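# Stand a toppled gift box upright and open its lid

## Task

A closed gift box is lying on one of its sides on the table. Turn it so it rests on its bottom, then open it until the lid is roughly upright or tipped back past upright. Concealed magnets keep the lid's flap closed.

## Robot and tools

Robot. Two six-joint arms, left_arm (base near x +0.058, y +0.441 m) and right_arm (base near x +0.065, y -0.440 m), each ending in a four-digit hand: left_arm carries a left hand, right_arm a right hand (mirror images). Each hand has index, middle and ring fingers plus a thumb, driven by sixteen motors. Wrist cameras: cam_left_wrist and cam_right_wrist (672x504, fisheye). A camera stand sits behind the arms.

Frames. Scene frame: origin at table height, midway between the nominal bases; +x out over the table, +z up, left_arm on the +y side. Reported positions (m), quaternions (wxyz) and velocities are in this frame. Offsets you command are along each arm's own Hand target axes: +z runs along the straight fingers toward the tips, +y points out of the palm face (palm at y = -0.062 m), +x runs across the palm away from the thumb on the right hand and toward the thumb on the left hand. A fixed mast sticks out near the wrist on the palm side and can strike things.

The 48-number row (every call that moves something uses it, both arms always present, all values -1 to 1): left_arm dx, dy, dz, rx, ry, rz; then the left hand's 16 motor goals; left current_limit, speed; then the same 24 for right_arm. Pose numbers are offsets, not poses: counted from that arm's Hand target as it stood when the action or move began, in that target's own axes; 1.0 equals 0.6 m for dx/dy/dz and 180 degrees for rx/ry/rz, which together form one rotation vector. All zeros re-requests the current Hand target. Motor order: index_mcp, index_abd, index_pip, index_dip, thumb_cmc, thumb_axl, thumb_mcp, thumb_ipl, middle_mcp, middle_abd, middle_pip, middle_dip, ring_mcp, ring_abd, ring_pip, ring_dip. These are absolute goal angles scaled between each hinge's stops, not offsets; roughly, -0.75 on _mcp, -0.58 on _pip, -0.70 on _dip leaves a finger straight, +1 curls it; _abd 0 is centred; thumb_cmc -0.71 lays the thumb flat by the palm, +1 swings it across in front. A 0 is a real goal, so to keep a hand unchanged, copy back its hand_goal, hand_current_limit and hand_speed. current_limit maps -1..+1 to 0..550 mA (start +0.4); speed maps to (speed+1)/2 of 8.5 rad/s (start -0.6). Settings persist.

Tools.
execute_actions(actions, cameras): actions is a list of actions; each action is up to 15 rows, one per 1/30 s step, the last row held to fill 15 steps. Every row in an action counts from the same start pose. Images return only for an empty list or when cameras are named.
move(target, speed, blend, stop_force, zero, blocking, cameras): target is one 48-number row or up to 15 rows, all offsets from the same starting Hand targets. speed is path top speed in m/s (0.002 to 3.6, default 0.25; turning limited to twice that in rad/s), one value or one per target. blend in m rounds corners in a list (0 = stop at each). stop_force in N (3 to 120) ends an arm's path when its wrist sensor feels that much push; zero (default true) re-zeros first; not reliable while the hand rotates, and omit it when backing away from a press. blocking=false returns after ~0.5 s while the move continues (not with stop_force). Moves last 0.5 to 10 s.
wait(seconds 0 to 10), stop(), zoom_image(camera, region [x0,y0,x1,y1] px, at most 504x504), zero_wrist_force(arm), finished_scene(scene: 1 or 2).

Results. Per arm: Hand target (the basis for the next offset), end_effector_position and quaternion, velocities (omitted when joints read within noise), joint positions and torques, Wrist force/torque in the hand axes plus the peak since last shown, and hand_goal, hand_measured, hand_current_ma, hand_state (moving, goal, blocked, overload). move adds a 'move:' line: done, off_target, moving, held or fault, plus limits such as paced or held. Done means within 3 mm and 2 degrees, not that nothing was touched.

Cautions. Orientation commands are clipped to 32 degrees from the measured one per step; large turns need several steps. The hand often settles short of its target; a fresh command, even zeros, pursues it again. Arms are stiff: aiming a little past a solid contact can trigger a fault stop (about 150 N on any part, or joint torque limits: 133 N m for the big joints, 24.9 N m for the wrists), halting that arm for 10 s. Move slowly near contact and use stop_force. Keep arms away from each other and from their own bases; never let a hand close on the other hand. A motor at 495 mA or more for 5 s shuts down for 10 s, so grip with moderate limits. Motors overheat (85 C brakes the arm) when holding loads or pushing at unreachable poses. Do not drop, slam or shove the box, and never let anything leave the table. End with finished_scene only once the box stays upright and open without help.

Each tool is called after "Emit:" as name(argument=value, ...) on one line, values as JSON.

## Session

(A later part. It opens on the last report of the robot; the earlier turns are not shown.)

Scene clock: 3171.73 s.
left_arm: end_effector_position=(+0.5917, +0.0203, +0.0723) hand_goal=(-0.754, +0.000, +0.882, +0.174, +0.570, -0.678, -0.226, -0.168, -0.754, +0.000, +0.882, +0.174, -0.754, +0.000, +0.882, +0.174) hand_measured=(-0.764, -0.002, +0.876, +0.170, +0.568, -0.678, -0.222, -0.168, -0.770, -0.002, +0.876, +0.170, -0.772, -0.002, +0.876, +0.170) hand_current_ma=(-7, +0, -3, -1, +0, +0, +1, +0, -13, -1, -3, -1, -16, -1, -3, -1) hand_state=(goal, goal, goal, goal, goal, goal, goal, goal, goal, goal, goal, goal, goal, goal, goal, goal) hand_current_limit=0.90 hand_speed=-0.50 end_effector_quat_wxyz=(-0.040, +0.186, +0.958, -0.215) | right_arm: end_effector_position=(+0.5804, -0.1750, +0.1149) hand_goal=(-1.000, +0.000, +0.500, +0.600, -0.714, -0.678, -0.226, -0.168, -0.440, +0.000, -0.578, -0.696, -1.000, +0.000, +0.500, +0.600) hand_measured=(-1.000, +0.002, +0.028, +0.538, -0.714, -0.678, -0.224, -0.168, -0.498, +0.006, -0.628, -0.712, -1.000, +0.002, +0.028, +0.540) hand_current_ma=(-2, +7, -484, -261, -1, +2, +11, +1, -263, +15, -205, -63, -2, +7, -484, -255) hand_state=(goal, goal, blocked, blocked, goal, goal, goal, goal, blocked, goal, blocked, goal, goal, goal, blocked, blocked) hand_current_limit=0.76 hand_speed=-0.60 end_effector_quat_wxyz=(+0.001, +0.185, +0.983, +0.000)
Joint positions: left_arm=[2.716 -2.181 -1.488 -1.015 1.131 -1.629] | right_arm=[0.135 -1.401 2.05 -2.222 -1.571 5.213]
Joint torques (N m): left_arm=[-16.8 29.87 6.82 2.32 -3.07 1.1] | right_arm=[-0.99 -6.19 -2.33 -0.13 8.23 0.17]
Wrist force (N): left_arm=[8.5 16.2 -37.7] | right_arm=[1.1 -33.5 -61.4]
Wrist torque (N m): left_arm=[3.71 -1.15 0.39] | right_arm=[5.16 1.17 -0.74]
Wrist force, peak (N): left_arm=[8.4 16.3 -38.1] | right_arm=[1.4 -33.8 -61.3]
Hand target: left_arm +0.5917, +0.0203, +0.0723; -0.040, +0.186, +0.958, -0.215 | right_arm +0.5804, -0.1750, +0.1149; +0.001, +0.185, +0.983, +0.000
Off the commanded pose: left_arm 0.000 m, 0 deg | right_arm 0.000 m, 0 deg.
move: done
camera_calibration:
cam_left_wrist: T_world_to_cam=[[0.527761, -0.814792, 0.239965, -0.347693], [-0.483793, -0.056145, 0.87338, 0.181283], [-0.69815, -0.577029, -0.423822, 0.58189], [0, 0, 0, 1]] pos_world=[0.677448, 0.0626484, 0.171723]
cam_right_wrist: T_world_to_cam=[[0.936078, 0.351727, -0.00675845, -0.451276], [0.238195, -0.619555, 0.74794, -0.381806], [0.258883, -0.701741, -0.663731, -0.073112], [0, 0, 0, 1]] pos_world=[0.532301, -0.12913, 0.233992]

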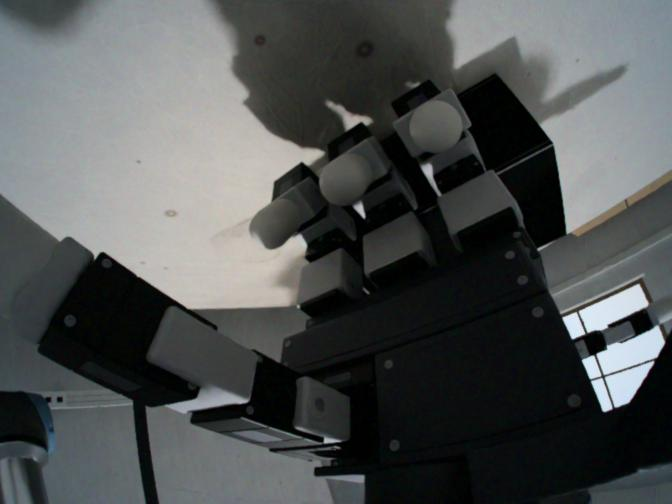

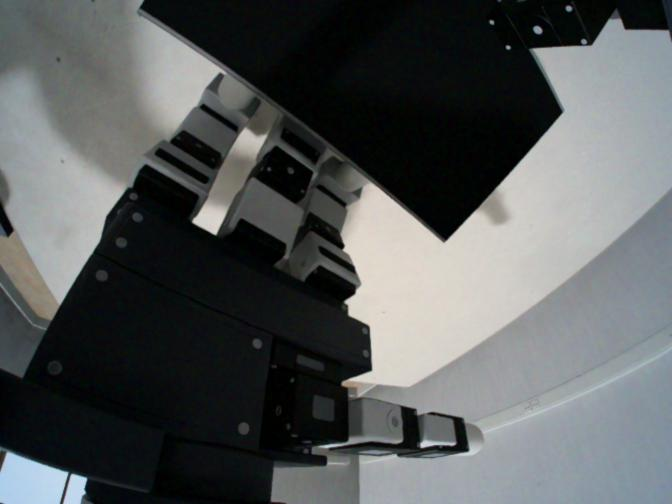

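Emit:
move(target=[[0,0,0,0,0,0,-0.754,0,0.883,0.174,0.571,-0.678,-0.226,-0.168,-0.754,0,0.883,0.174,-0.754,0,0.883,0.174,0.9,-0.5, 0,-0.006,-0.006,0,0,0,-1,0,0.1,0.55,-0.714,-0.678,-0.226,-0.168,-0.479,0,-0.577,-0.696,-1,0,0.1,0.55,0.78,-0.8]], speed=0.02, cameras=["cam_right_wrist"])

Emit:
move(target=[[0,0.09,-0.042,0,0,0,-0.754,0,0.883,0.174,0.571,-0.678,-0.226,-0.168,-0.754,0,0.883,0.174,-0.754,0,0.883,0.174,0.9,-0.5, 0,0,0,0,0,0,-1,0,0.1,0.55,-0.714,-0.678,-0.226,-0.168,-0.479,0,-0.577,-0.696,-1,0,0.1,0.55,0.78,-0.8]], speed=0.05, cameras=["all"])

Scene clock: 3186.37 s.
left_arm: end_effector_position=(+0.5917, +0.0202, +0.0723) hand_goal=(-0.754, +0.000, +0.882, +0.174, +0.570, -0.678, -0.226, -0.168, -0.754, +0.000, +0.882, +0.174, -0.754, +0.000, +0.882, +0.174) hand_measured=(-0.768, -0.002, +0.876, +0.170, +0.568, -0.678, -0.222, -0.168, -0.772, -0.002, +0.876, +0.170, -0.776, -0.002, +0.876, +0.170) hand_current_ma=(-10, +0, -3, -1, +0, +0, +1, +0, -16, -1, -3, -1, -22, -1, -3, -1) hand_state=(goal, goal, goal, goal, goal, goal, goal, goal, goal, goal, goal, goal, blocked, goal, goal, goal) hand_current_limit=0.90 hand_speed=-0.50 end_effector_quat_wxyz=(-0.040, +0.186, +0.958, -0.215) | right_arm: end_effector_position=(+0.5791, -0.1782, +0.1184) hand_goal=(-1.000, +0.000, +0.100, +0.550, -0.714, -0.678, -0.226, -0.168, -0.480, +0.000, -0.578, -0.696, -1.000, +0.000, +0.100, +0.550) hand_measured=(-1.000, +0.002, +0.090, +0.542, -0.714, -0.678, -0.224, -0.168, -0.504, -0.002, -0.608, -0.712, -1.000, +0.002, +0.092, +0.542) hand_current_ma=(+0, +3, -32, -27, -1, +2, +11, +1, -99, -7, -117, -63, +0, +4, -30, -24) hand_state=(goal, goal, goal, goal, goal, goal, goal, goal, blocked, goal, blocked, goal, goal, goal, goal, goal) hand_current_limit=0.78 hand_speed=-0.80 end_effector_quat_wxyz=(+0.001, +0.185, +0.983, +0.000)
Joint positions: left_arm=[2.716 -2.181 -1.489 -1.015 1.131 -1.629] | right_arm=[0.128 -1.412 2.052 -2.213 -1.571 5.206]
Joint torques (N m): left_arm=[-15.87 30.06 13.48 2.14 1.12 1.11] | right_arm=[-12.75 -44.62 -14.24 -0.48 -1.47 -0.78]
Wrist force (N): left_arm=[0.0 -1.7 -10.5] | right_arm=[1.2 -0.2 1.6]
Wrist torque (N m): left_arm=[1.24 -0.62 0.06] | right_arm=[0.06 -0.18 0.13]
Wrist force, peak (N): left_arm=[8.6 16.2 -38.2] | right_arm=[1.0 -33.8 -61.7]
Hand target: left_arm +0.5917, +0.0203, +0.0723; -0.040, +0.186, +0.958, -0.215 | right_arm +0.5791, -0.1783, +0.1185; +0.001, +0.185, +0.983, +0.000
Off the commanded pose: left_arm 0.000 m, 0 deg | right_arm 0.000 m, 0 deg.
move: done
camera_calibration:
cam_right_wrist: T_world_to_cam=[[0.936087, 0.351705, -0.00673373, -0.449017], [0.238163, -0.619567, 0.747941, -0.386106], [0.258883, -0.701741, -0.663731, -0.0727237], [0, 0, 0, 1]] pos_world=[0.531101, -0.13233, 0.237492]
Images, in order (width x height): cam_right_wrist 672x504.

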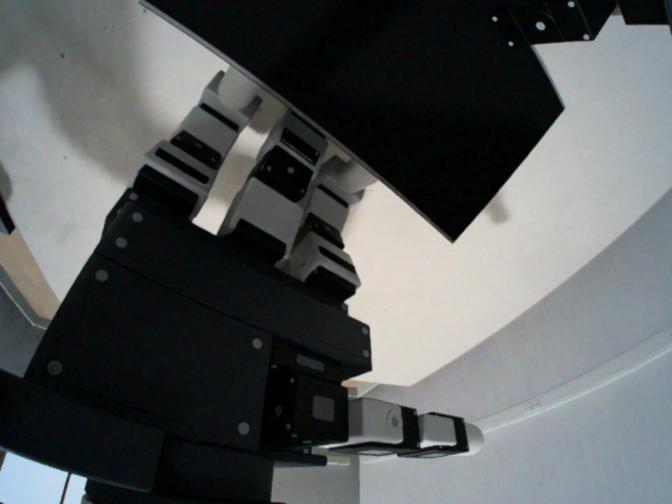

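Scene clock: 3188.03 s.
left_arm: end_effector_position=(+0.6139, +0.0753, +0.0721) hand_goal=(-0.754, +0.000, +0.882, +0.174, +0.570, -0.678, -0.226, -0.168, -0.754, +0.000, +0.882, +0.174, -0.754, +0.000, +0.882, +0.174) hand_measured=(-0.754, -0.002, +0.876, +0.170, +0.568, -0.678, -0.222, -0.168, -0.754, -0.002, +0.876, +0.170, -0.754, -0.002, +0.876, +0.170) hand_current_ma=(+0, +0, -3, -1, +0, +0, +1, +0, +0, -1, -3, -1, +0, -1, -3, -1) hand_state=(goal, goal, goal, goal, goal, goal, goal, goal, goal, goal, goal, goal, goal, goal, goal, goal) hand_current_limit=0.90 hand_speed=-0.50 end_effector_quat_wxyz=(-0.040, +0.186, +0.958, -0.215) | right_arm: end_effector_position=(+0.5791, -0.1783, +0.1185) hand_goal=(-1.000, +0.000, +0.100, +0.550, -0.714, -0.678, -0.226, -0.168, -0.480, +0.000, -0.578, -0.696, -1.000, +0.000, +0.100, +0.550) hand_measured=(-1.000, +0.002, +0.094, +0.544, -0.714, -0.678, -0.224, -0.168, -0.504, -0.002, -0.596, -0.708, -1.000, +0.002, +0.094, +0.546) hand_current_ma=(+0, +3, -22, -17, -1, +2, +11, +1, -99, -7, -67, -43, +0, +4, -19, -14) hand_state=(goal, goal, goal, goal, goal, goal, goal, goal, blocked, goal, goal, goal, goal, goal, goal, goal) hand_current_limit=0.78 hand_speed=-0.80 end_effector_quat_wxyz=(+0.001, +0.185, +0.983, +0.000)
Joint positions: left_arm=[2.804 -2.151 -1.527 -1.047 1.131 -1.532] | right_arm=[0.128 -1.412 2.052 -2.213 -1.571 5.206]
Joint torques (N m): left_arm=[13.73 47.28 15.45 0.01 0.69 1.78] | right_arm=[-13.12 -43.05 -14.07 -0.34 -1.67 -0.75]
Wrist force (N): left_arm=[1.8 0.1 0.2] | right_arm=[1.1 0.1 1.1]
Wrist torque (N m): left_arm=[0.09 -0.16 0.10] | right_arm=[0.04 -0.18 0.13]
Wrist force, peak (N): left_arm=[-1.4 -2.7 -11.3] | right_arm=[1.3 0.1 1.8]
Hand target: left_arm +0.6140, +0.0755, +0.0721; -0.040, +0.186, +0.958, -0.215 | right_arm +0.5791, -0.1783, +0.1185; +0.001, +0.185, +0.983, +0.000
Off the commanded pose: left_arm 0.000 m, 0 deg | right_arm 0.000 m, 0 deg.
move: done
camera_calibration:
cam_left_wrist: T_world_to_cam=[[0.527777, -0.814778, 0.239976, -0.314563], [-0.483732, -0.0560939, 0.873417, 0.19523], [-0.698179, -0.577053, -0.423739, 0.629051], [0, 0, 0, 1]] pos_world=[0.699648, 0.117648, 0.171524]
cam_right_wrist: T_world_to_cam=[[0.936054, 0.351791, -0.00669501, -0.448868], [0.238187, -0.619539, 0.747957, -0.386231], [0.258977, -0.701723, -0.663714, -0.0727533], [0, 0, 0, 1]] pos_world=[0.531001, -0.13243, 0.237592]

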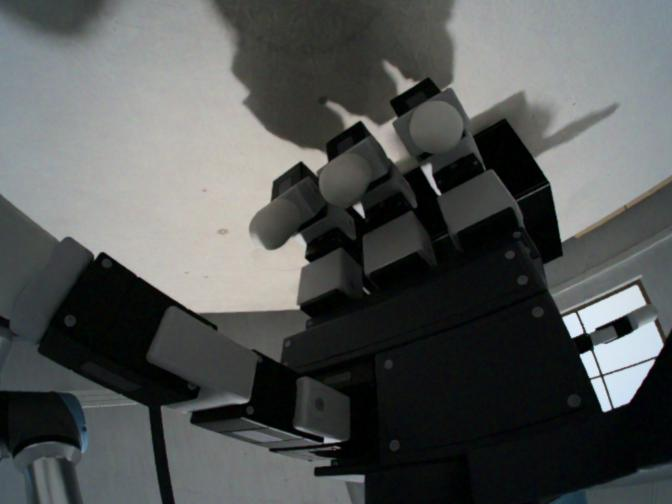

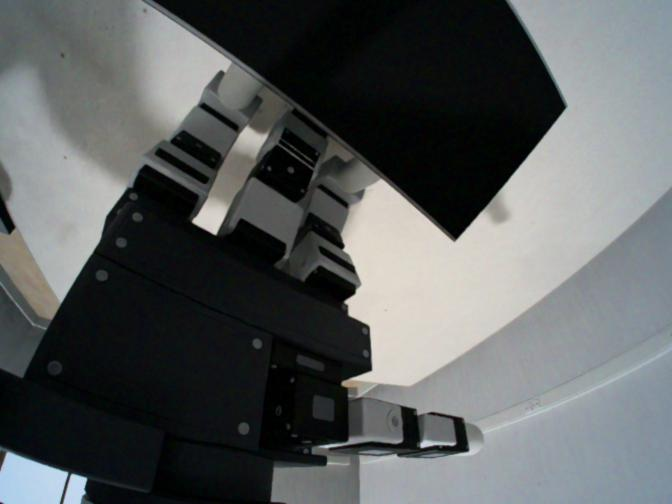

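Emit:
move(target=[[0,0.06,-0.028,0,0,0,-0.754,0,0.883,0.174,0.571,-0.678,-0.226,-0.168,-0.754,0,0.883,0.174,-0.754,0,0.883,0.174,0.9,-0.5, 0,0,0,0,0,0,-1,0,0.1,0.55,-0.714,-0.678,-0.226,-0.168,-1,0,-0.577,-0.3,-1,0,0.1,0.55,0.78,-0.8]], speed=0.05)

Emit:
move(target=[[0,0,0,0,0,0,-0.754,0,0.883,0.174,0.571,-0.678,-0.226,-0.168,-0.754,0,0.883,0.174,-0.754,0,0.883,0.174,0.9,-0.5, 0,-0.006,-0.05,0,0,0,-1,0,0.1,0.55,-0.714,-0.678,-0.226,-0.168,-1,0,0.1,0.55,-1,0,0.1,0.55,0.78,-0.7]], speed=0.05, cameras=["all"])

Scene clock: 3201.10 s.
left_arm: end_effector_position=(+0.6288, +0.1121, +0.0720) hand_goal=(-0.754, +0.000, +0.882, +0.174, +0.570, -0.678, -0.226, -0.168, -0.754, +0.000, +0.882, +0.174, -0.754, +0.000, +0.882, +0.174) hand_measured=(-0.754, -0.002, +0.876, +0.170, +0.568, -0.678, -0.222, -0.168, -0.754, -0.002, +0.876, +0.170, -0.754, -0.002, +0.876, +0.170) hand_current_ma=(+0, +0, -3, -1, +0, +0, +1, +0, +0, -1, -3, -1, +0, -1, -3, -1) hand_state=(goal, goal, goal, goal, goal, goal, goal, goal, goal, goal, goal, goal, goal, goal, goal, goal) hand_current_limit=0.90 hand_speed=-0.50 end_effector_quat_wxyz=(-0.040, +0.186, +0.958, -0.215) | right_arm: end_effector_position=(+0.5791, -0.1783, +0.1185) hand_goal=(-1.000, +0.000, +0.100, +0.550, -0.714, -0.678, -0.226, -0.168, -1.000, +0.000, -0.578, -0.300, -1.000, +0.000, +0.100, +0.550) hand_measured=(-1.000, +0.002, +0.094, +0.544, -0.714, -0.678, -0.224, -0.168, -0.902, -0.002, -0.544, -0.276, -1.000, +0.002, +0.094, +0.546) hand_current_ma=(+0, +3, -22, -17, -1, +2, +11, +1, +464, -7, +130, +96, +0, +4, -19, -14) hand_state=(goal, goal, goal, goal, goal, goal, goal, goal, blocked, goal, blocked, blocked, goal, goal, goal, goal) hand_current_limit=0.78 hand_speed=-0.80 end_effector_quat_wxyz=(+0.001, +0.185, +0.983, +0.000)
Joint positions: left_arm=[2.863 -2.137 -1.543 -1.073 1.132 -1.467] | right_arm=[0.128 -1.412 2.052 -2.213 -1.571 5.206]
Joint torques (N m): left_arm=[13.38 45.85 15.74 0.12 1.09 2.08] | right_arm=[-13.06 -39.22 -13.25 -0.27 -1.71 -0.66]
Wrist force (N): left_arm=[1.6 0.2 0.2] | right_arm=[1.2 2.7 -3.1]
Wrist torque (N m): left_arm=[0.10 -0.12 0.09] | right_arm=[0.04 -0.08 0.19]
Wrist force, peak (N): left_arm=[2.1 0.0 0.5] | right_arm=[1.2 3.0 -3.2]
Hand target: left_arm +0.6289, +0.1124, +0.0720; -0.040, +0.186, +0.958, -0.215 | right_arm +0.5791, -0.1783, +0.1185; +0.001, +0.185, +0.983, +0.000
Off the commanded pose: left_arm 0.000 m, 0 deg | right_arm 0.000 m, 0 deg.
move: done

Scene clock: 3202.27 s.
left_arm: end_effector_position=(+0.6289, +0.1124, +0.0720) hand_goal=(-0.754, +0.000, +0.882, +0.174, +0.570, -0.678, -0.226, -0.168, -0.754, +0.000, +0.882, +0.174, -0.754, +0.000, +0.882, +0.174) hand_measured=(-0.754, -0.002, +0.876, +0.170, +0.568, -0.678, -0.222, -0.168, -0.754, -0.002, +0.876, +0.170, -0.754, -0.002, +0.876, +0.170) hand_current_ma=(+0, +0, -3, -1, +0, +0, +1, +0, +0, -1, -3, -1, +0, -1, -3, -1) hand_state=(goal, goal, goal, goal, goal, goal, goal, goal, goal, goal, goal, goal, goal, goal, goal, goal) hand_current_limit=0.90 hand_speed=-0.50 end_effector_quat_wxyz=(-0.040, +0.186, +0.958, -0.215) | right_arm: end_effector_position=(+0.5777, -0.1817, +0.1484) hand_goal=(-1.000, +0.000, +0.100, +0.550, -0.714, -0.678, -0.226, -0.168, -1.000, +0.000, +0.100, +0.550, -1.000, +0.000, +0.100, +0.550) hand_measured=(-1.000, +0.002, +0.096, +0.546, -0.714, -0.678, -0.224, -0.168, -0.998, -0.002, +0.096, +0.546, -1.000, +0.002, +0.096, +0.546) hand_current_ma=(+0, +3, -16, -11, -1, +2, +11, +1, +5, -7, -14, -10, +0, +4, -16, -11) hand_state=(goal, goal, goal, goal, goal, goal, goal, goal, goal, goal, goal, goal, goal, goal, goal, goal) hand_current_limit=0.78 hand_speed=-0.70 end_effector_quat_wxyz=(+0.001, +0.185, +0.983, +0.000)
Joint positions: left_arm=[2.864 -2.137 -1.543 -1.073 1.132 -1.466] | right_arm=[0.121 -1.462 2.019 -2.13 -1.571 5.2]
Joint torques (N m): left_arm=[14.18 46.53 15.59 0.06 1.09 2] | right_arm=[-13.26 -40.37 -27.03 -0.1 0.92 -0.89]
Wrist force (N): left_arm=[1.6 0.1 0.1] | right_arm=[1.1 0.4 0.5]
Wrist torque (N m): left_arm=[0.09 -0.13 0.10] | right_arm=[0.00 -0.15 0.13]
Wrist force, peak (N): left_arm=[1.9 0.3 0.2] | right_arm=[1.1 2.7 -2.4]
Hand target: left_arm +0.6289, +0.1124, +0.0720; -0.040, +0.186, +0.958, -0.215 | right_arm +0.5777, -0.1817, +0.1485; +0.001, +0.185, +0.983, +0.000
Off the commanded pose: left_arm 0.000 m, 0 deg | right_arm 0.000 m, 0 deg.
move: done
camera_calibration:
cam_left_wrist: T_world_to_cam=[[0.527761, -0.814792, 0.239965, -0.292187], [-0.483793, -0.056145, 0.87338, 0.2048], [-0.69815, -0.577029, -0.423822, 0.660836], [0, 0, 0, 1]] pos_world=[0.714648, 0.154748, 0.171323]
cam_right_wrist: T_world_to_cam=[[0.936077, 0.351732, -0.00662718, -0.446293], [0.23808, -0.619519, 0.748006, -0.410346], [0.258992, -0.70177, -0.663658, -0.0549867], [0, 0, 0, 1]] pos_world=[0.529701, -0.13583, 0.267491]

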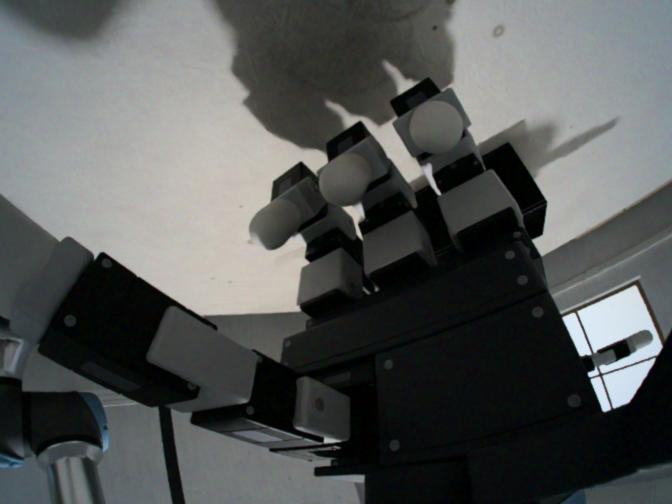

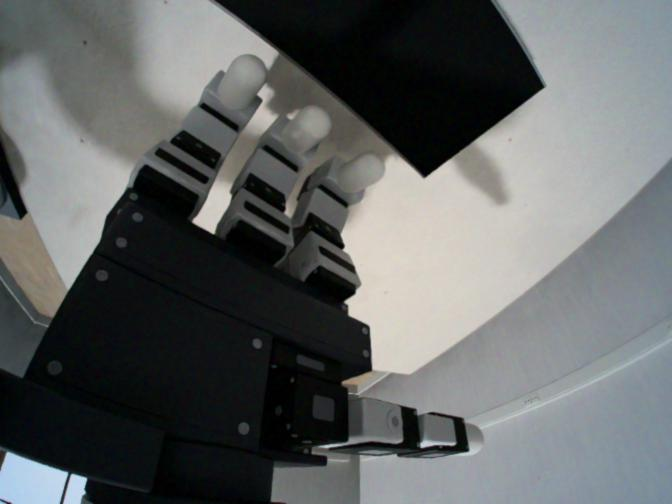

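Emit:
move(target=[[0,0.0211,0.0453,0,0,0,-0.754,0,0.883,0.174,0.571,-0.678,-0.226,-0.168,-0.754,0,0.883,0.174,-0.754,0,0.883,0.174,0.9,-0.5, 0,-0.07,0,0,0,0,-1,0,0.1,0.55,-0.714,-0.678,-0.226,-0.168,-1,0,0.1,0.55,-1,0,0.1,0.55,0.78,-0.7],[0,0.0211,0.0453,0,0,0,-0.754,0,0.883,0.174,0.571,-0.678,-0.226,-0.168,-0.754,0,0.883,0.174,-0.754,0,0.883,0.174,0.9,-0.5, 0,-0.07,0,0,0,0,-0.754,0,-0.358,0.029,-0.714,-0.678,-0.226,-0.168,-0.754,0,-0.358,0.029,-0.754,0,-0.358,0.029,0.78,-0.6],[0,0.0211,0.0453,0,0,0,-0.754,0,0.883,0.174,0.571,-0.678,-0.226,-0.168,-0.754,0,0.883,0.174,-0.754,0,0.883,0.174,0.9,-0.5, 0,-0.07,0.068,0,0,0,-0.754,0,-0.358,0.029,-0.714,-0.678,-0.226,-0.168,-0.754,0,-0.358,0.029,-0.754,0,-0.358,0.029,0.78,-0.6]], speed=0.1)

Emit:
move(target=[[0,-0.16,0.0746,0,0,0,-0.754,0,0.883,0.174,0.571,-0.678,-0.226,-0.168,-0.754,0,0.883,0.174,-0.754,0,0.883,0.174,0.9,-0.5, 0,0,0,0,0,0,-0.754,0,-0.358,0.029,-0.714,-0.678,-0.226,-0.168,-0.754,0,-0.358,0.029,-0.754,0,-0.358,0.029,0.78,-0.6]], speed=0.02, stop_force=3, cameras=["all"])

Scene clock: 3223.87 s.
left_arm: end_effector_position=(+0.6289, +0.1122, +0.0420) hand_goal=(-0.754, +0.000, +0.882, +0.174, +0.570, -0.678, -0.226, -0.168, -0.754, +0.000, +0.882, +0.174, -0.754, +0.000, +0.882, +0.174) hand_measured=(-0.754, -0.002, +0.876, +0.170, +0.568, -0.678, -0.222, -0.168, -0.754, -0.002, +0.876, +0.170, -0.754, -0.002, +0.876, +0.170) hand_current_ma=(+0, +0, -3, -1, +0, +0, +1, +0, +0, -1, -3, -1, +0, -1, -3, -1) hand_state=(goal, goal, goal, goal, goal, goal, goal, goal, goal, goal, goal, goal, goal, goal, goal, goal) hand_current_limit=0.90 hand_speed=-0.50 end_effector_quat_wxyz=(-0.040, +0.186, +0.958, -0.215) | right_arm: end_effector_position=(+0.5626, -0.2209, +0.1078) hand_goal=(-0.754, +0.000, -0.358, +0.028, -0.714, -0.678, -0.226, -0.168, -0.754, +0.000, -0.358, +0.028, -0.754, +0.000, -0.358, +0.028) hand_measured=(-0.756, +0.002, -0.356, +0.030, -0.714, -0.678, -0.224, -0.168, -0.756, -0.002, -0.356, +0.030, -0.756, +0.002, -0.356, +0.030) hand_current_ma=(-7, +3, +6, +7, -1, +2, +11, +1, -6, -7, +5, +7, -6, +4, +6, +7) hand_state=(goal, goal, goal, goal, goal, goal, goal, goal, goal, goal, goal, goal, goal, goal, goal, goal) hand_current_limit=0.78 hand_speed=-0.60 end_effector_quat_wxyz=(+0.001, +0.185, +0.983, +0.000)
Joint positions: left_arm=[2.863 -2.175 -1.568 -1.009 1.132 -1.466] | right_arm=[0.04 -1.462 2.146 -2.257 -1.571 5.118]
Joint torques (N m): left_arm=[-14.85 35.44 14.56 4.17 -1.1 -1.46] | right_arm=[9.53 -10.83 -12.84 -4.99 1.73 1.28]
Wrist force (N): left_arm=[1.5 0.0 0.2] | right_arm=[1.1 0.3 0.2]
Wrist torque (N m): left_arm=[0.06 -0.14 0.08] | right_arm=[0.05 -0.14 0.11]
Wrist force, peak (N): left_arm=[2.1 0.0 0.1] | right_arm=[1.2 1.0 0.7]
Hand target: left_arm +0.6289, +0.1122, +0.0420; -0.040, +0.186, +0.958, -0.215 | right_arm +0.5626, -0.2208, +0.1077; +0.001, +0.185, +0.983, +0.000
Off the commanded pose: left_arm 0.000 m, 0 deg | right_arm 0.000 m, 0 deg.
move: done

Scene clock: 3230.27 s.
left_arm: end_effector_position=(+0.5893, +0.0140, +0.0424) hand_goal=(-0.754, +0.000, +0.882, +0.174, +0.570, -0.678, -0.226, -0.168, -0.754, +0.000, +0.882, +0.174, -0.754, +0.000, +0.882, +0.174) hand_measured=(-0.754, -0.002, +0.876, +0.170, +0.568, -0.678, -0.222, -0.168, -0.754, -0.002, +0.876, +0.170, -0.752, -0.002, +0.876, +0.170) hand_current_ma=(+0, +0, -3, -1, +0, +0, +1, +0, +0, -1, -3, -1, +0, -1, -3, -1) hand_state=(goal, goal, goal, goal, goal, goal, goal, goal, goal, goal, goal, goal, goal, goal, goal, goal) hand_current_limit=0.90 hand_speed=-0.50 end_effector_quat_wxyz=(-0.040, +0.186, +0.958, -0.215) | right_arm: end_effector_position=(+0.5626, -0.2208, +0.1077) hand_goal=(-0.754, +0.000, -0.358, +0.028, -0.714, -0.678, -0.226, -0.168, -0.754, +0.000, -0.358, +0.028, -0.754, +0.000, -0.358, +0.028) hand_measured=(-0.756, +0.002, -0.356, +0.030, -0.714, -0.678, -0.224, -0.168, -0.756, -0.002, -0.356, +0.030, -0.756, +0.002, -0.356, +0.030) hand_current_ma=(-7, +3, +6, +7, -1, +2, +11, +1, -6, -7, +5, +7, -6, +4, +6, +7) hand_state=(goal, goal, goal, goal, goal, goal, goal, goal, goal, goal, goal, goal, goal, goal, goal, goal) hand_current_limit=0.78 hand_speed=-0.60 end_effector_quat_wxyz=(+0.001, +0.185, +0.983, +0.000)
Joint positions: left_arm=[2.706 -2.222 -1.507 -0.95 1.132 -1.64] | right_arm=[0.04 -1.462 2.146 -2.257 -1.571 5.118]
Joint torques (N m): left_arm=[-15.24 37.3 27.75 4.33 0.83 -1.77] | right_arm=[11.75 -10.34 -13.32 -4.7 2.09 1.36]
Wrist force (N): left_arm=[1.3 1.1 -0.3] | right_arm=[1.1 0.5 -0.1]
Wrist torque (N m): left_arm=[0.14 -0.12 0.13] | right_arm=[0.10 -0.13 0.11]
Wrist force, peak (N): left_arm=[1.9 0.4 0.4] | right_arm=[1.4 0.3 0.2]
Hand target: left_arm +0.5893, +0.0140, +0.0424; -0.040, +0.186, +0.958, -0.215 | right_arm +0.5626, -0.2208, +0.1077; +0.001, +0.185, +0.983, +0.000
Off the commanded pose: left_arm 0.000 m, 0 deg | right_arm 0.000 m, 0 deg.
move: done
camera_calibration:
cam_left_wrist: T_world_to_cam=[[0.527761, -0.814792, 0.239965, -0.344384], [-0.483793, -0.056145, 0.87338, 0.205882], [-0.69815, -0.577029, -0.423822, 0.563907], [0, 0, 0, 1]] pos_world=[0.675048, 0.0563484, 0.141823]
cam_right_wrist: T_world_to_cam=[[0.936054, 0.351791, -0.00669501, -0.418544], [0.238187, -0.619539, 0.747957, -0.400553], [0.258977, -0.701723, -0.663714, -0.105472], [0, 0, 0, 1]] pos_world=[0.514501, -0.17493, 0.226792]

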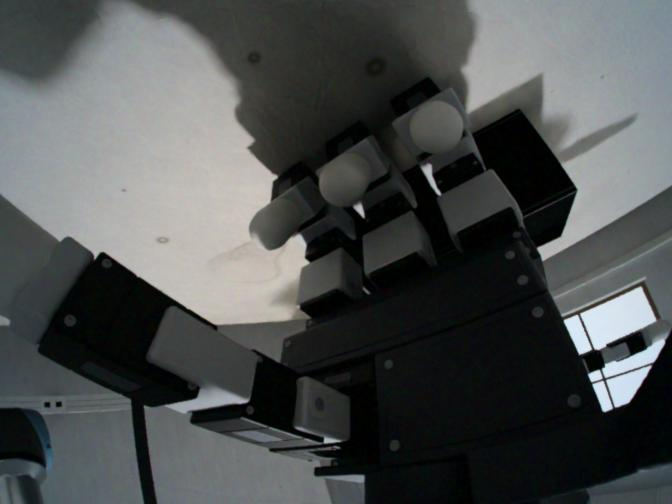

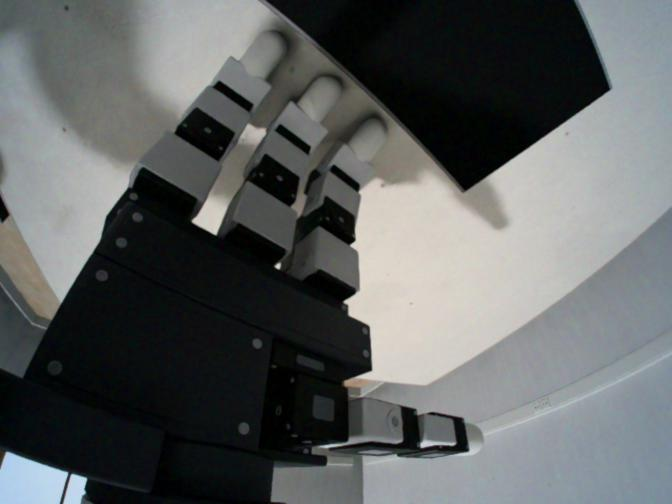

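Emit:
move(target=[[0,0,0,0,0,0,-0.754,0,0.883,0.174,0.571,-0.678,-0.226,-0.168,-0.754,0,0.883,0.174,-0.754,0,0.883,0.174,0.9,-0.5, 0,0.1,0,0,0,0,-0.754,0,-0.358,0.029,-0.714,-0.678,-0.226,-0.168,-0.754,0,-0.358,0.029,-0.754,0,-0.358,0.029,0.78,-0.6]], speed=0.025, stop_force=5)

Emit:
move(target=[[0,0,0,0,0,0,-0.754,0,0.883,0.174,0.571,-0.678,-0.226,-0.168,-0.754,0,0.883,0.174,-0.754,0,0.883,0.174,0.9,-0.5, 0,0,0,0,0,0,-0.82,0,-0.2,0.2,-0.714,-0.678,-0.226,-0.168,-0.82,0,-0.2,0.2,-0.82,0,-0.2,0.2,0.78,-0.7]], cameras=["all"])

Emit:
move(target=[[0,0,0,0,0,0,-0.754,0,0.883,0.174,0.571,-0.678,-0.226,-0.168,-0.754,0,0.883,0.174,-0.754,0,0.883,0.174,0.9,-0.5, 0,-0.003,-0.04,0,0,0,-0.82,0,-0.2,0.2,-0.714,-0.678,-0.226,-0.168,-0.82,0,-0.2,0.2,-0.82,0,-0.2,0.2,0.78,-0.7]], speed=0.03, cameras=["all"])

Scene clock: 3250.80 s.
left_arm: end_effector_position=(+0.5893, +0.0140, +0.0424) hand_goal=(-0.754, +0.000, +0.882, +0.174, +0.570, -0.678, -0.226, -0.168, -0.754, +0.000, +0.882, +0.174, -0.754, +0.000, +0.882, +0.174) hand_measured=(-0.752, -0.002, +0.876, +0.170, +0.568, -0.678, -0.222, -0.168, -0.752, -0.002, +0.876, +0.170, -0.750, -0.002, +0.876, +0.170) hand_current_ma=(+0, +0, -3, -1, +0, +0, +1, +0, +1, -1, -3, -1, +2, -1, -3, -1) hand_state=(goal, goal, goal, goal, goal, goal, goal, goal, goal, goal, goal, goal, goal, goal, goal, goal) hand_current_limit=0.90 hand_speed=-0.50 end_effector_quat_wxyz=(-0.040, +0.186, +0.958, -0.215) | right_arm: end_effector_position=(+0.5700, -0.2016, +0.1077) hand_goal=(-0.754, +0.000, -0.358, +0.028, -0.714, -0.678, -0.226, -0.168, -0.754, +0.000, -0.358, +0.028, -0.754, +0.000, -0.358, +0.028) hand_measured=(-0.762, +0.000, -0.356, +0.034, -0.714, -0.678, -0.224, -0.168, -0.758, -0.002, -0.358, +0.030, -0.756, +0.000, -0.356, +0.030) hand_current_ma=(-33, -1, +6, +18, -1, +2, +11, +1, -17, -7, +2, +5, -7, +2, +4, +6) hand_state=(goal, goal, goal, goal, goal, goal, goal, goal, goal, goal, goal, goal, goal, goal, goal, goal) hand_current_limit=0.78 hand_speed=-0.60 end_effector_quat_wxyz=(+0.001, +0.185, +0.983, +0.000)
Joint positions: left_arm=[2.706 -2.222 -1.507 -0.95 1.132 -1.64] | right_arm=[0.081 -1.432 2.111 -2.252 -1.571 5.159]
Joint torques (N m): left_arm=[-13.9 37.05 25.6 3.73 -2.7 -1.53] | right_arm=[-13.46 -41.47 -13.42 -4.82 1.02 -0.8]
Wrist force (N): left_arm=[1.4 1.6 -0.9] | right_arm=[1.2 -0.1 0.1]
Wrist torque (N m): left_arm=[0.19 -0.15 0.11] | right_arm=[0.07 -0.12 0.11]
Wrist force, peak (N): left_arm=[1.6 4.1 -2.8] | right_arm=[1.2 -6.1 -7.1]
Hand target: left_arm +0.5893, +0.0140, +0.0424; -0.040, +0.186, +0.958, -0.215 | right_arm +0.5700, -0.2016, +0.1077; +0.001, +0.185, +0.983, +0.000 (not the last commanded pose)
Off the commanded pose: left_arm 0.000 m, 0 deg | right_arm 0.039 m, 0 deg.
move: contact (right_arm)

Scene clock: 3251.30 s.
left_arm: end_effector_position=(+0.5893, +0.0140, +0.0424) hand_goal=(-0.754, +0.000, +0.882, +0.174, +0.570, -0.678, -0.226, -0.168, -0.754, +0.000, +0.882, +0.174, -0.754, +0.000, +0.882, +0.174) hand_measured=(-0.752, -0.002, +0.876, +0.170, +0.568, -0.678, -0.222, -0.168, -0.750, -0.002, +0.876, +0.170, -0.748, -0.002, +0.876, +0.170) hand_current_ma=(+0, +0, -3, -1, +0, +0, +1, +0, +1, -1, -3, -1, +2, -1, -3, -1) hand_state=(goal, goal, goal, goal, goal, goal, goal, goal, goal, goal, goal, goal, goal, goal, goal, goal) hand_current_limit=0.90 hand_speed=-0.50 end_effector_quat_wxyz=(-0.040, +0.186, +0.958, -0.215) | right_arm: end_effector_position=(+0.5700, -0.2016, +0.1077) hand_goal=(-0.820, +0.000, -0.200, +0.200, -0.714, -0.678, -0.226, -0.168, -0.820, +0.000, -0.200, +0.200, -0.820, +0.000, -0.200, +0.200) hand_measured=(-0.838, +0.000, -0.230, +0.184, -0.714, -0.678, -0.224, -0.168, -0.834, -0.002, -0.226, +0.186, -0.832, +0.000, -0.226, +0.186) hand_current_ma=(-69, -1, -117, -60, -1, +2, +11, +1, -58, -7, -104, -53, -46, +2, -101, -48) hand_state=(goal, goal, blocked, goal, goal, goal, goal, goal, goal, goal, blocked, goal, goal, goal, blocked, goal) hand_current_limit=0.78 hand_speed=-0.70 end_effector_quat_wxyz=(+0.001, +0.185, +0.983, +0.000)
Joint positions: left_arm=[2.706 -2.222 -1.507 -0.95 1.132 -1.64] | right_arm=[0.081 -1.432 2.111 -2.252 -1.571 5.159]
Joint torques (N m): left_arm=[-14.02 36.98 24.35 3.16 -1.83 -1.35] | right_arm=[-10.39 -40.95 -16.9 -4.64 0.94 -0.79]
Wrist force (N): left_arm=[1.3 3.4 -2.0] | right_arm=[1.1 -2.6 1.8]
Wrist torque (N m): left_arm=[0.30 -0.20 0.05] | right_arm=[0.17 -0.14 0.03]
Wrist force, peak (N): left_arm=[1.3 3.8 -2.6] | right_arm=[0.9 -3.4 1.9]
Hand target: left_arm +0.5893, +0.0140, +0.0424; -0.040, +0.186, +0.958, -0.215 | right_arm +0.5700, -0.2016, +0.1077; +0.001, +0.185, +0.983, +0.000
Off the commanded pose: left_arm 0.000 m, 0 deg | right_arm 0.000 m, 0 deg.
move: done
camera_calibration:
cam_left_wrist: T_world_to_cam=[[0.527722, -0.814796, 0.240036, -0.344368], [-0.483836, -0.0560795, 0.87336, 0.20591], [-0.698149, -0.577029, -0.423822, 0.563907], [0, 0, 0, 1]] pos_world=[0.675048, 0.0563485, 0.141824]
cam_right_wrist: T_world_to_cam=[[0.936085, 0.351711, -0.00660137, -0.432275], [0.238067, -0.619583, 0.747958, -0.390366], [0.258975, -0.701724, -0.663713, -0.0939141], [0, 0, 0, 1]] pos_world=[0.521901, -0.15573, 0.226792]

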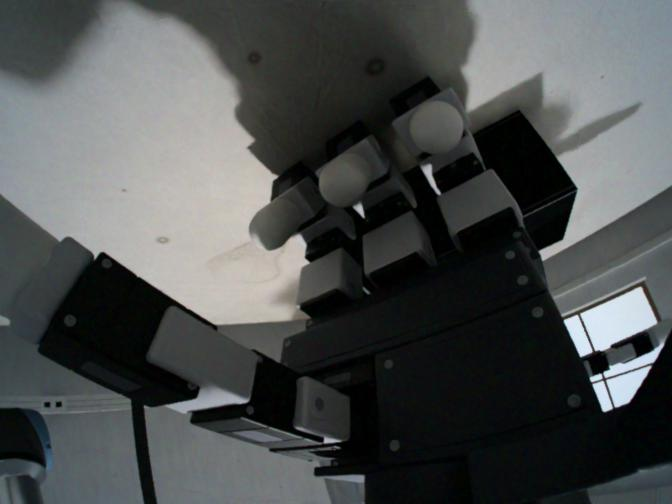

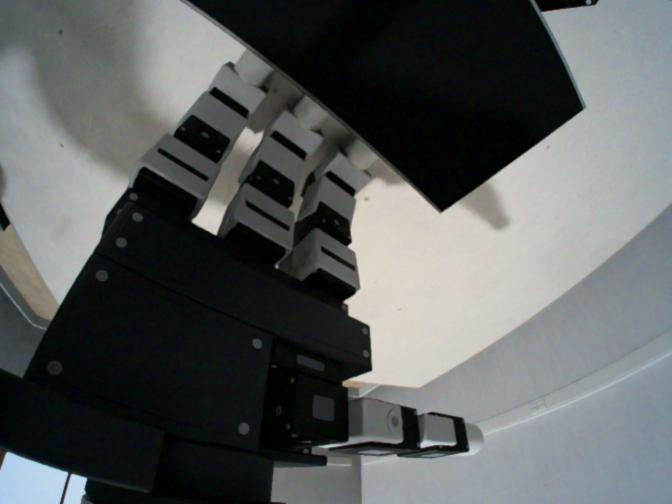

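Scene clock: 3252.60 s.
left_arm: end_effector_position=(+0.5893, +0.0140, +0.0424) hand_goal=(-0.754, +0.000, +0.882, +0.174, +0.570, -0.678, -0.226, -0.168, -0.754, +0.000, +0.882, +0.174, -0.754, +0.000, +0.882, +0.174) hand_measured=(-0.748, -0.002, +0.876, +0.170, +0.568, -0.678, -0.222, -0.168, -0.746, -0.002, +0.876, +0.170, -0.744, -0.002, +0.876, +0.170) hand_current_ma=(+3, +0, -3, -1, +0, +0, +1, +0, +5, -1, -3, -1, +7, -1, -3, -1) hand_state=(goal, goal, goal, goal, goal, goal, goal, goal, goal, goal, goal, goal, goal, goal, goal, goal) hand_current_limit=0.90 hand_speed=-0.50 end_effector_quat_wxyz=(-0.040, +0.186, +0.958, -0.215) | right_arm: end_effector_position=(+0.5693, -0.2033, +0.1316) hand_goal=(-0.820, +0.000, -0.200, +0.200, -0.714, -0.678, -0.226, -0.168, -0.820, +0.000, -0.200, +0.200, -0.820, +0.000, -0.200, +0.200) hand_measured=(-0.840, +0.000, -0.224, +0.188, -0.714, -0.678, -0.224, -0.168, -0.838, -0.002, -0.220, +0.190, -0.836, +0.000, -0.220, +0.190) hand_current_ma=(-84, -1, -92, -43, -1, +2, +11, +1, -72, -7, -77, -38, -59, +2, -71, -34) hand_state=(blocked, goal, blocked, goal, goal, goal, goal, goal, goal, goal, blocked, goal, goal, goal, goal, goal) hand_current_limit=0.78 hand_speed=-0.70 end_effector_quat_wxyz=(+0.001, +0.185, +0.983, +0.000)
Joint positions: left_arm=[2.706 -2.222 -1.507 -0.95 1.132 -1.64] | right_arm=[0.077 -1.474 2.083 -2.183 -1.571 5.155]
Joint torques (N m): left_arm=[-13.03 38.95 21.19 2.4 -0.18 -1.28] | right_arm=[-12.23 -40.87 -27.09 -0.42 2.56 -0.8]
Wrist force (N): left_arm=[1.7 3.3 -0.1] | right_arm=[0.9 -2.0 1.2]
Wrist torque (N m): left_arm=[0.07 -0.12 0.10] | right_arm=[0.16 -0.17 0.07]
Wrist force, peak (N): left_arm=[1.7 4.7 -1.0] | right_arm=[1.0 -3.4 1.8]
Hand target: left_arm +0.5893, +0.0140, +0.0424; -0.040, +0.186, +0.958, -0.215 | right_arm +0.5693, -0.2033, +0.1317; +0.001, +0.185, +0.983, +0.000
Off the commanded pose: left_arm 0.000 m, 0 deg | right_arm 0.000 m, 0 deg.
move: done
camera_calibration:
cam_left_wrist: T_world_to_cam=[[0.527722, -0.814796, 0.240036, -0.344368], [-0.483836, -0.0560795, 0.87336, 0.20591], [-0.698149, -0.577029, -0.423822, 0.563907], [0, 0, 0, 1]] pos_world=[0.675048, 0.0563485, 0.141824]
cam_right_wrist: T_world_to_cam=[[0.936085, 0.351711, -0.00660137, -0.430864], [0.238067, -0.619583, 0.747958, -0.409129], [0.258975, -0.701724, -0.663713, -0.079063], [0, 0, 0, 1]] pos_world=[0.521201, -0.15743, 0.250692]

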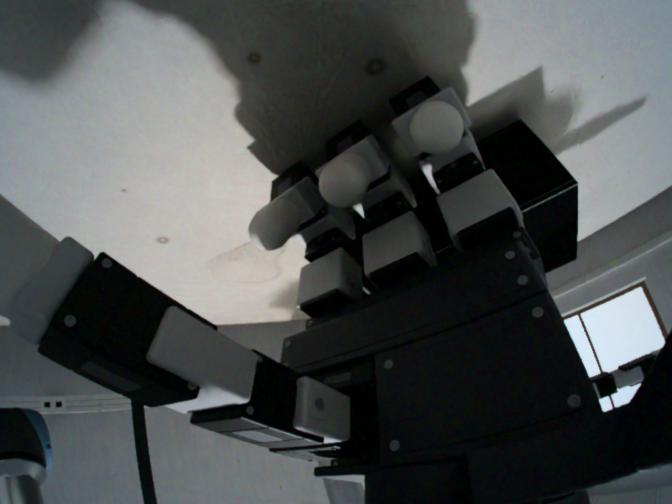

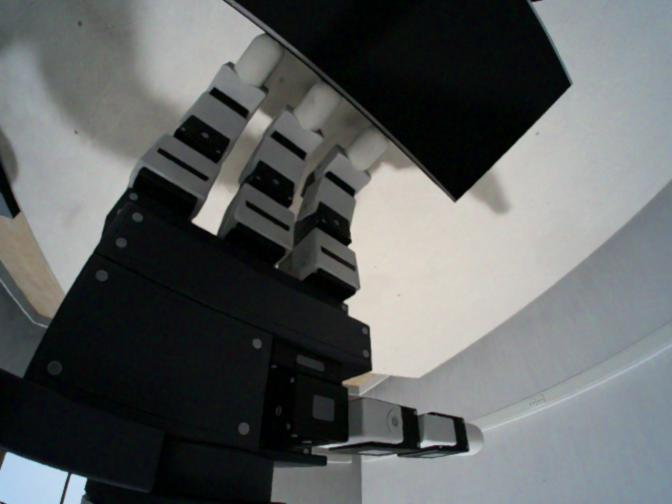

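Emit:
move(target=[[0,0,0,0,0,0,-0.754,0,0.883,0.174,0.571,-0.678,-0.226,-0.168,-0.754,0,0.883,0.174,-0.754,0,0.883,0.174,0.9,-0.5, 0,0.003,0.04,0,0,0,-0.82,0,-0.2,0.2,-0.714,-0.678,-0.226,-0.168,-0.82,0,-0.2,0.2,-0.82,0,-0.2,0.2,0.78,-0.7]], speed=0.04)

Emit:
move(target=[[0,0.03,-0.014,0,0,0,-0.754,0,0.883,0.174,0.571,-0.678,-0.226,-0.168,-0.754,0,0.883,0.174,-0.754,0,0.883,0.174,0.9,-0.5, 0,-0.01,0,0,0,0,-0.82,0,-0.358,0.029,-0.714,-0.678,-0.226,-0.168,-0.82,0,-0.358,0.029,-0.82,0,-0.358,0.029,0.78,-0.7],[0,0.009,-0.0593,0,0,0,-0.754,0,0.883,0.174,0.571,-0.678,-0.226,-0.168,-0.754,0,0.883,0.174,-0.754,0,0.883,0.174,0.9,-0.5, 0,-0.18,0,0,0,0,-0.82,0,-0.358,0.029,-0.714,-0.678,-0.226,-0.168,-0.82,0,-0.358,0.029,-0.82,0,-0.358,0.029,0.78,-0.7],[0,0.009,-0.0593,0,0,0,-0.754,0,0.883,0.174,0.571,-0.678,-0.226,-0.168,-0.754,0,0.883,0.174,-0.754,0,0.883,0.174,0.9,-0.5, 0,-0.18,0.01,0,0,0,-0.1,0,-0.276,-0.522,-0.714,-0.678,-0.226,-0.168,0.16,0,-0.577,-0.696,-0.1,0,-0.276,-0.522,0.78,-0.6],[0,0.009,-0.0593,0,0,0,-0.754,0,0.883,0.174,0.571,-0.678,-0.226,-0.168,-0.754,0,0.883,0.174,-0.754,0,0.883,0.174,0.9,-0.5, 0,-0.18,0.0873,0,0,0,-0.1,0,-0.276,-0.522,-0.714,-0.678,-0.226,-0.168,0.16,0,-0.577,-0.696,-0.1,0,-0.276,-0.522,0.78,-0.6]], speed=0.1)

Emit:
move(target=[[0,-0.06,0.028,0,0,0,-0.754,0,0.883,0.174,0.571,-0.678,-0.226,-0.168,-0.754,0,0.883,0.174,-0.754,0,0.883,0.174,0.9,-0.5, 0,0,0,0,0,0,-0.1,0,-0.276,-0.522,-0.714,-0.678,-0.226,-0.168,0.16,0,-0.577,-0.696,-0.1,0,-0.276,-0.522,0.78,-0.6]], speed=0.02, stop_force=3, cameras=["all"])

Scene clock: 3336.47 s.
left_arm: end_effector_position=(+0.5893, +0.0140, +0.0424) hand_goal=(-0.754, +0.000, +0.882, +0.174, +0.570, -0.678, -0.226, -0.168, -0.754, +0.000, +0.882, +0.174, -0.754, +0.000, +0.882, +0.174) hand_measured=(-0.748, -0.002, +0.876, +0.170, +0.568, -0.678, -0.222, -0.168, -0.744, -0.002, +0.876, +0.170, -0.742, -0.002, +0.876, +0.170) hand_current_ma=(+3, +0, -3, -1, +0, +0, +1, +0, +6, -1, -3, -1, +8, -1, -3, -1) hand_state=(goal, goal, goal, goal, goal, goal, goal, goal, goal, goal, goal, goal, goal, goal, goal, goal) hand_current_limit=0.90 hand_speed=-0.50 end_effector_quat_wxyz=(-0.040, +0.186, +0.958, -0.215) | right_arm: end_effector_position=(+0.5700, -0.2016, +0.1078) hand_goal=(-0.820, +0.000, -0.200, +0.200, -0.714, -0.678, -0.226, -0.168, -0.820, +0.000, -0.200, +0.200, -0.820, +0.000, -0.200, +0.200) hand_measured=(-0.842, +0.000, -0.220, +0.188, -0.714, -0.678, -0.224, -0.168, -0.840, -0.002, -0.218, +0.190, -0.836, +0.000, -0.216, +0.192) hand_current_ma=(-90, -1, -73, -41, -1, +2, +11, +1, -78, -7, -63, -34, -66, +2, -60, -29) hand_state=(blocked, goal, goal, goal, goal, goal, goal, goal, goal, goal, goal, goal, goal, goal, goal, goal) hand_current_limit=0.78 hand_speed=-0.70 end_effector_quat_wxyz=(+0.001, +0.185, +0.983, +0.000)
Joint positions: left_arm=[2.706 -2.222 -1.507 -0.95 1.132 -1.64] | right_arm=[0.081 -1.432 2.111 -2.252 -1.571 5.159]
Joint torques (N m): left_arm=[-9.44 44.03 15.17 0.62 -1.22 -0.52] | right_arm=[11.63 -11.29 -14.49 -5.23 -0.51 1.8]
Wrist force (N): left_arm=[1.1 1.5 -0.7] | right_arm=[1.6 -1.1 1.3]
Wrist torque (N m): left_arm=[0.18 -0.15 0.07] | right_arm=[0.10 -0.16 -0.03]
Wrist force, peak (N): left_arm=[1.7 5.0 -0.9] | right_arm=[0.7 -4.1 1.0]
Hand target: left_arm +0.5893, +0.0140, +0.0424; -0.040, +0.186, +0.958, -0.215 | right_arm +0.5700, -0.2016, +0.1077; +0.001, +0.185, +0.983, +0.000
Off the commanded pose: left_arm 0.000 m, 0 deg | right_arm 0.000 m, 0 deg.
move: done

Scene clock: 3341.07 s.
left_arm: end_effector_position=(+0.5967, +0.0326, +0.0723) hand_goal=(-0.754, +0.000, +0.882, +0.174, +0.570, -0.678, -0.226, -0.168, -0.754, +0.000, +0.882, +0.174, -0.754, +0.000, +0.882, +0.174) hand_measured=(-0.748, -0.002, +0.876, +0.170, +0.568, -0.678, -0.222, -0.168, -0.748, -0.002, +0.876, +0.170, -0.748, -0.002, +0.876, +0.170) hand_current_ma=(+2, +0, -3, -1, +0, +0, +1, +0, +3, -1, -3, -1, +2, -1, -3, -1) hand_state=(goal, goal, goal, goal, goal, goal, goal, goal, goal, goal, goal, goal, goal, goal, goal, goal) hand_current_limit=0.90 hand_speed=-0.50 end_effector_quat_wxyz=(-0.040, +0.186, +0.958, -0.215) | right_arm: end_effector_position=(+0.5315, -0.3025, +0.0833) hand_goal=(-0.100, +0.000, -0.276, -0.522, -0.714, -0.678, -0.226, -0.168, +0.160, +0.000, -0.578, -0.696, -0.100, +0.000, -0.276, -0.522) hand_measured=(-0.114, +0.000, -0.280, -0.520, -0.714, -0.678, -0.222, -0.168, -0.728, +0.004, -0.576, +0.552, -0.112, +0.000, -0.280, -0.520) hand_current_ma=(-54, -1, -15, +7, -1, +2, +14, +1, -489, +9, +4, +489, -45, +2, -15, +7) hand_state=(goal, goal, goal, goal, goal, goal, goal, goal, blocked, goal, goal, blocked, goal, goal, goal, goal) hand_current_limit=0.78 hand_speed=-0.60 end_effector_quat_wxyz=(+0.002, +0.185, +0.983, +0.000)
Joint positions: left_arm=[2.736 -2.173 -1.499 -1.021 1.131 -1.608] | right_arm=[-0.158 -1.529 2.306 -2.351 -1.57 4.92]
Joint torques (N m): left_arm=[14.36 48.15 29.21 0.19 -2.35 1.88] | right_arm=[-0.2 -19.08 -16.91 -2.98 0.18 0.47]
Wrist force (N): left_arm=[1.6 0.2 0.1] | right_arm=[1.6 -7.2 -15.0]
Wrist torque (N m): left_arm=[0.07 -0.16 0.10] | right_arm=[1.48 0.14 0.04]
Wrist force, peak (N): left_arm=[1.8 0.2 -0.1] | right_arm=[22.0 -2.5 -168.1]
Hand target: left_arm +0.5967, +0.0326, +0.0723; -0.040, +0.186, +0.958, -0.215 | right_arm +0.5315, -0.3025, +0.0833; +0.002, +0.185, +0.983, +0.000 (not the last commanded pose)
Off the commanded pose: left_arm 0.000 m, 0 deg | right_arm 0.028 m, 0 deg.
FORCE FAULT: contact force on the right arm reached its limit, and that arm stopped. The contact can be on any part of that arm, not only on its tool. That arm's remaining commands of this call were not run. That arm is still stopped at the end of this call. That arm stays stopped for about 10 more seconds. Until then a move that you send moves the other arm only, and its call returns only when the move has ended. Once the stop has ended, the next robot result says so. If the stop ends while you think or write, that arm runs what you send next, counted from a new Hand target: where the arm stands when the stop ends. While its stop runs, that arm, its gripper or tool too, takes no new command. Until it ends, the stop uses up actions while you think or wait. An arm that is not stopped still takes commands.
move: fault (right_arm); path passed 3 of 4 targets

not run: an earlier result of this reply reported a stop or a fault. Calls in your next reply go to the robot.

Emit:
wait(seconds=9)

Emit:
move(target=[[0,0,0,0,0,0,-0.754,0,0.883,0.174,0.571,-0.678,-0.226,-0.168,-0.754,0,0.883,0.174,-0.754,0,0.883,0.174,0.9,-0.5, 0,0,-0.1,0,0,0,-0.1,0,-0.276,-0.522,-0.714,-0.678,-0.226,-0.168,0.16,0,-0.577,-0.696,-0.1,0,-0.276,-0.522,0.78,-0.6]], speed=0.1, cameras=["all"])

Scene clock: 3359.80 s.
left_arm: end_effector_position=(+0.5967, +0.0326, +0.0723) hand_goal=(-0.754, +0.000, +0.882, +0.174, +0.570, -0.678, -0.226, -0.168, -0.754, +0.000, +0.882, +0.174, -0.754, +0.000, +0.882, +0.174) hand_measured=(-0.748, -0.002, +0.876, +0.170, +0.568, -0.678, -0.222, -0.168, -0.748, -0.002, +0.876, +0.170, -0.748, -0.002, +0.876, +0.170) hand_current_ma=(+2, +0, -3, -1, +0, +0, +1, +0, +3, -1, -3, -1, +2, -1, -3, -1) hand_state=(goal, goal, goal, goal, goal, goal, goal, goal, goal, goal, goal, goal, goal, goal, goal, goal) hand_current_limit=0.90 hand_speed=-0.50 end_effector_quat_wxyz=(-0.040, +0.186, +0.958, -0.215) | right_arm: end_effector_position=(+0.5315, -0.3025, +0.0833) hand_goal=(-0.100, +0.000, -0.276, -0.522, -0.714, -0.678, -0.226, -0.168, +0.160, +0.000, -0.578, -0.696, -0.100, +0.000, -0.276, -0.522) hand_measured=(-0.114, +0.000, -0.280, -0.520, -0.714, -0.678, -0.222, -0.168, -0.728, +0.004, -0.576, +0.552, -0.112, +0.000, -0.280, -0.520) hand_current_ma=(-54, -1, -15, +7, -1, +2, +14, +1, -490, +9, +4, +489, -45, +2, -15, +7) hand_state=(goal, goal, goal, goal, goal, goal, goal, goal, blocked, goal, goal, blocked, goal, goal, goal, goal) hand_current_limit=0.78 hand_speed=-0.60 end_effector_quat_wxyz=(+0.002, +0.185, +0.983, +0.000)
Joint positions: left_arm=[2.736 -2.173 -1.499 -1.021 1.131 -1.608] | right_arm=[-0.158 -1.529 2.306 -2.351 -1.57 4.92]
Joint torques (N m): left_arm=[14.53 47.8 27.93 0.16 -2.27 1.7] | right_arm=[-0.77 -20.2 -17.9 -2.47 0.24 0.6]
Wrist force (N): left_arm=[1.5 0.2 0.2] | right_arm=[1.7 -7.2 -14.7]
Wrist torque (N m): left_arm=[0.07 -0.14 0.09] | right_arm=[1.46 0.14 0.05]
Wrist force, peak (N): left_arm=[1.9 0.3 0.2] | right_arm=[1.5 -7.5 -15.1]
Hand target: left_arm +0.5967, +0.0326, +0.0723; -0.040, +0.186, +0.958, -0.215 | right_arm +0.5315, -0.3025, +0.0833; +0.002, +0.185, +0.983, +0.000 (not the last commanded pose)
Off the commanded pose: left_arm 0.000 m, 0 deg | right_arm 0.028 m, 0 deg.
FORCE FAULT, CONTINUED: the right arm's stop, for the force fault that an earlier result reported, is over. The rest of the stop counts as 19 of the actions that you can send in this scene. During its stop the right arm's controller moved it back a little. That arm's target is now where it stood when the stop ended, not its last command. That arm accepts commands again.
wait: 9.00 s; at rest from the start

Scene clock: 3361.10 s.
left_arm: end_effector_position=(+0.5967, +0.0326, +0.0723) hand_goal=(-0.754, +0.000, +0.882, +0.174, +0.570, -0.678, -0.226, -0.168, -0.754, +0.000, +0.882, +0.174, -0.754, +0.000, +0.882, +0.174) hand_measured=(-0.748, -0.002, +0.876, +0.170, +0.568, -0.678, -0.222, -0.168, -0.748, -0.002, +0.876, +0.170, -0.748, -0.002, +0.876, +0.170) hand_current_ma=(+2, +0, -3, -1, +0, +0, +1, +0, +3, -1, -3, -1, +2, -1, -3, -1) hand_state=(goal, goal, goal, goal, goal, goal, goal, goal, goal, goal, goal, goal, goal, goal, goal, goal) hand_current_limit=0.90 hand_speed=-0.50 end_effector_quat_wxyz=(-0.040, +0.186, +0.958, -0.215) | right_arm: end_effector_position=(+0.5312, -0.3024, +0.1431) hand_goal=(-0.100, +0.000, -0.276, -0.522, -0.714, -0.678, -0.226, -0.168, +0.160, +0.000, -0.578, -0.696, -0.100, +0.000, -0.276, -0.522) hand_measured=(-0.114, +0.000, -0.280, -0.520, -0.714, -0.678, -0.222, -0.168, +0.144, +0.002, -0.580, -0.694, -0.112, +0.000, -0.280, -0.520) hand_current_ma=(-54, -1, -15, +7, -1, +2, +14, +1, -62, +7, -5, +7, -45, +2, -15, +7) hand_state=(goal, goal, goal, goal, goal, goal, goal, goal, goal, goal, goal, goal, goal, goal, goal, goal) hand_current_limit=0.78 hand_speed=-0.60 end_effector_quat_wxyz=(+0.002, +0.185, +0.983, +0.000) end_effector_velocity=(-0.001, +0.000, +0.000) end_effector_angular_velocity=(+0.000, +0.003, +0.000)
Joint positions: left_arm=[2.736 -2.173 -1.499 -1.021 1.131 -1.608] | right_arm=[-0.158 -1.645 2.223 -2.153 -1.57 4.92]
Joint velocities: left_arm=[within noise] | right_arm=[0 -0.001 -0.001 0.005 0 0]
Joint torques (N m): left_arm=[13.93 47.61 28.1 0.17 -2.35 1.77] | right_arm=[-13.48 -31.64 -26.13 0.03 -2.03 -0.76]
Wrist force (N): left_arm=[1.5 0.2 0.2] | right_arm=[1.7 1.4 -0.5]
Wrist torque (N m): left_arm=[0.07 -0.14 0.08] | right_arm=[0.39 -0.19 0.21]
Wrist force, peak (N): left_arm=[1.8 0.5 0.0] | right_arm=[1.6 -7.0 -15.0]
Hand target: left_arm +0.5967, +0.0326, +0.0723; -0.040, +0.186, +0.958, -0.215 | right_arm +0.5312, -0.3024, +0.1433; +0.002, +0.185, +0.983, +0.000
Off the commanded pose: left_arm 0.000 m, 0 deg | right_arm 0.000 m, 0 deg.
move: done
camera_calibration:
cam_left_wrist: T_world_to_cam=[[0.527761, -0.814792, 0.239965, -0.340285], [-0.483793, -0.056145, 0.87338, 0.184479], [-0.69815, -0.577029, -0.423822, 0.592436], [0, 0, 0, 1]] pos_world=[0.682448, 0.0749484, 0.171623]
cam_right_wrist: T_world_to_cam=[[0.936039, 0.351865, -0.0047285, -0.360511], [0.236531, -0.619163, 0.748793, -0.469306], [0.260546, -0.702017, -0.662788, -0.132197], [0, 0, 0, 1]] pos_world=[0.482902, -0.25653, 0.262089]

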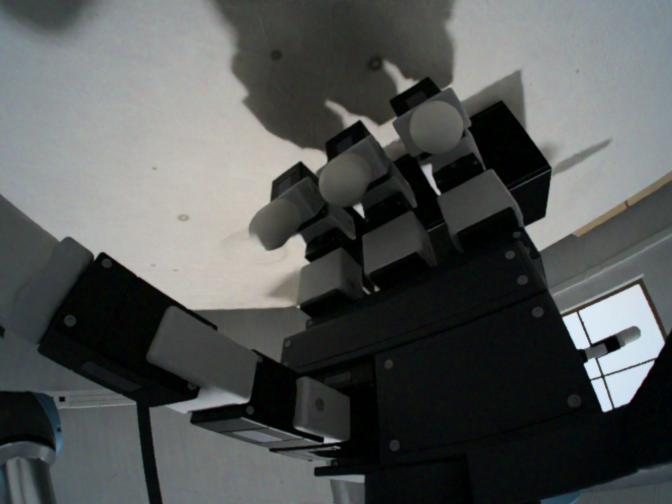

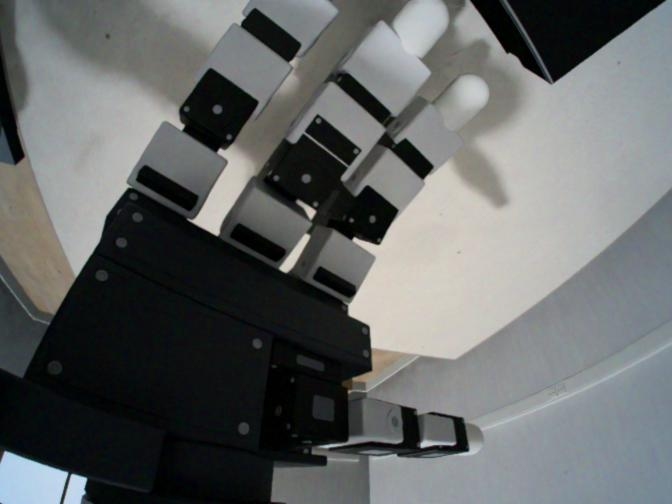

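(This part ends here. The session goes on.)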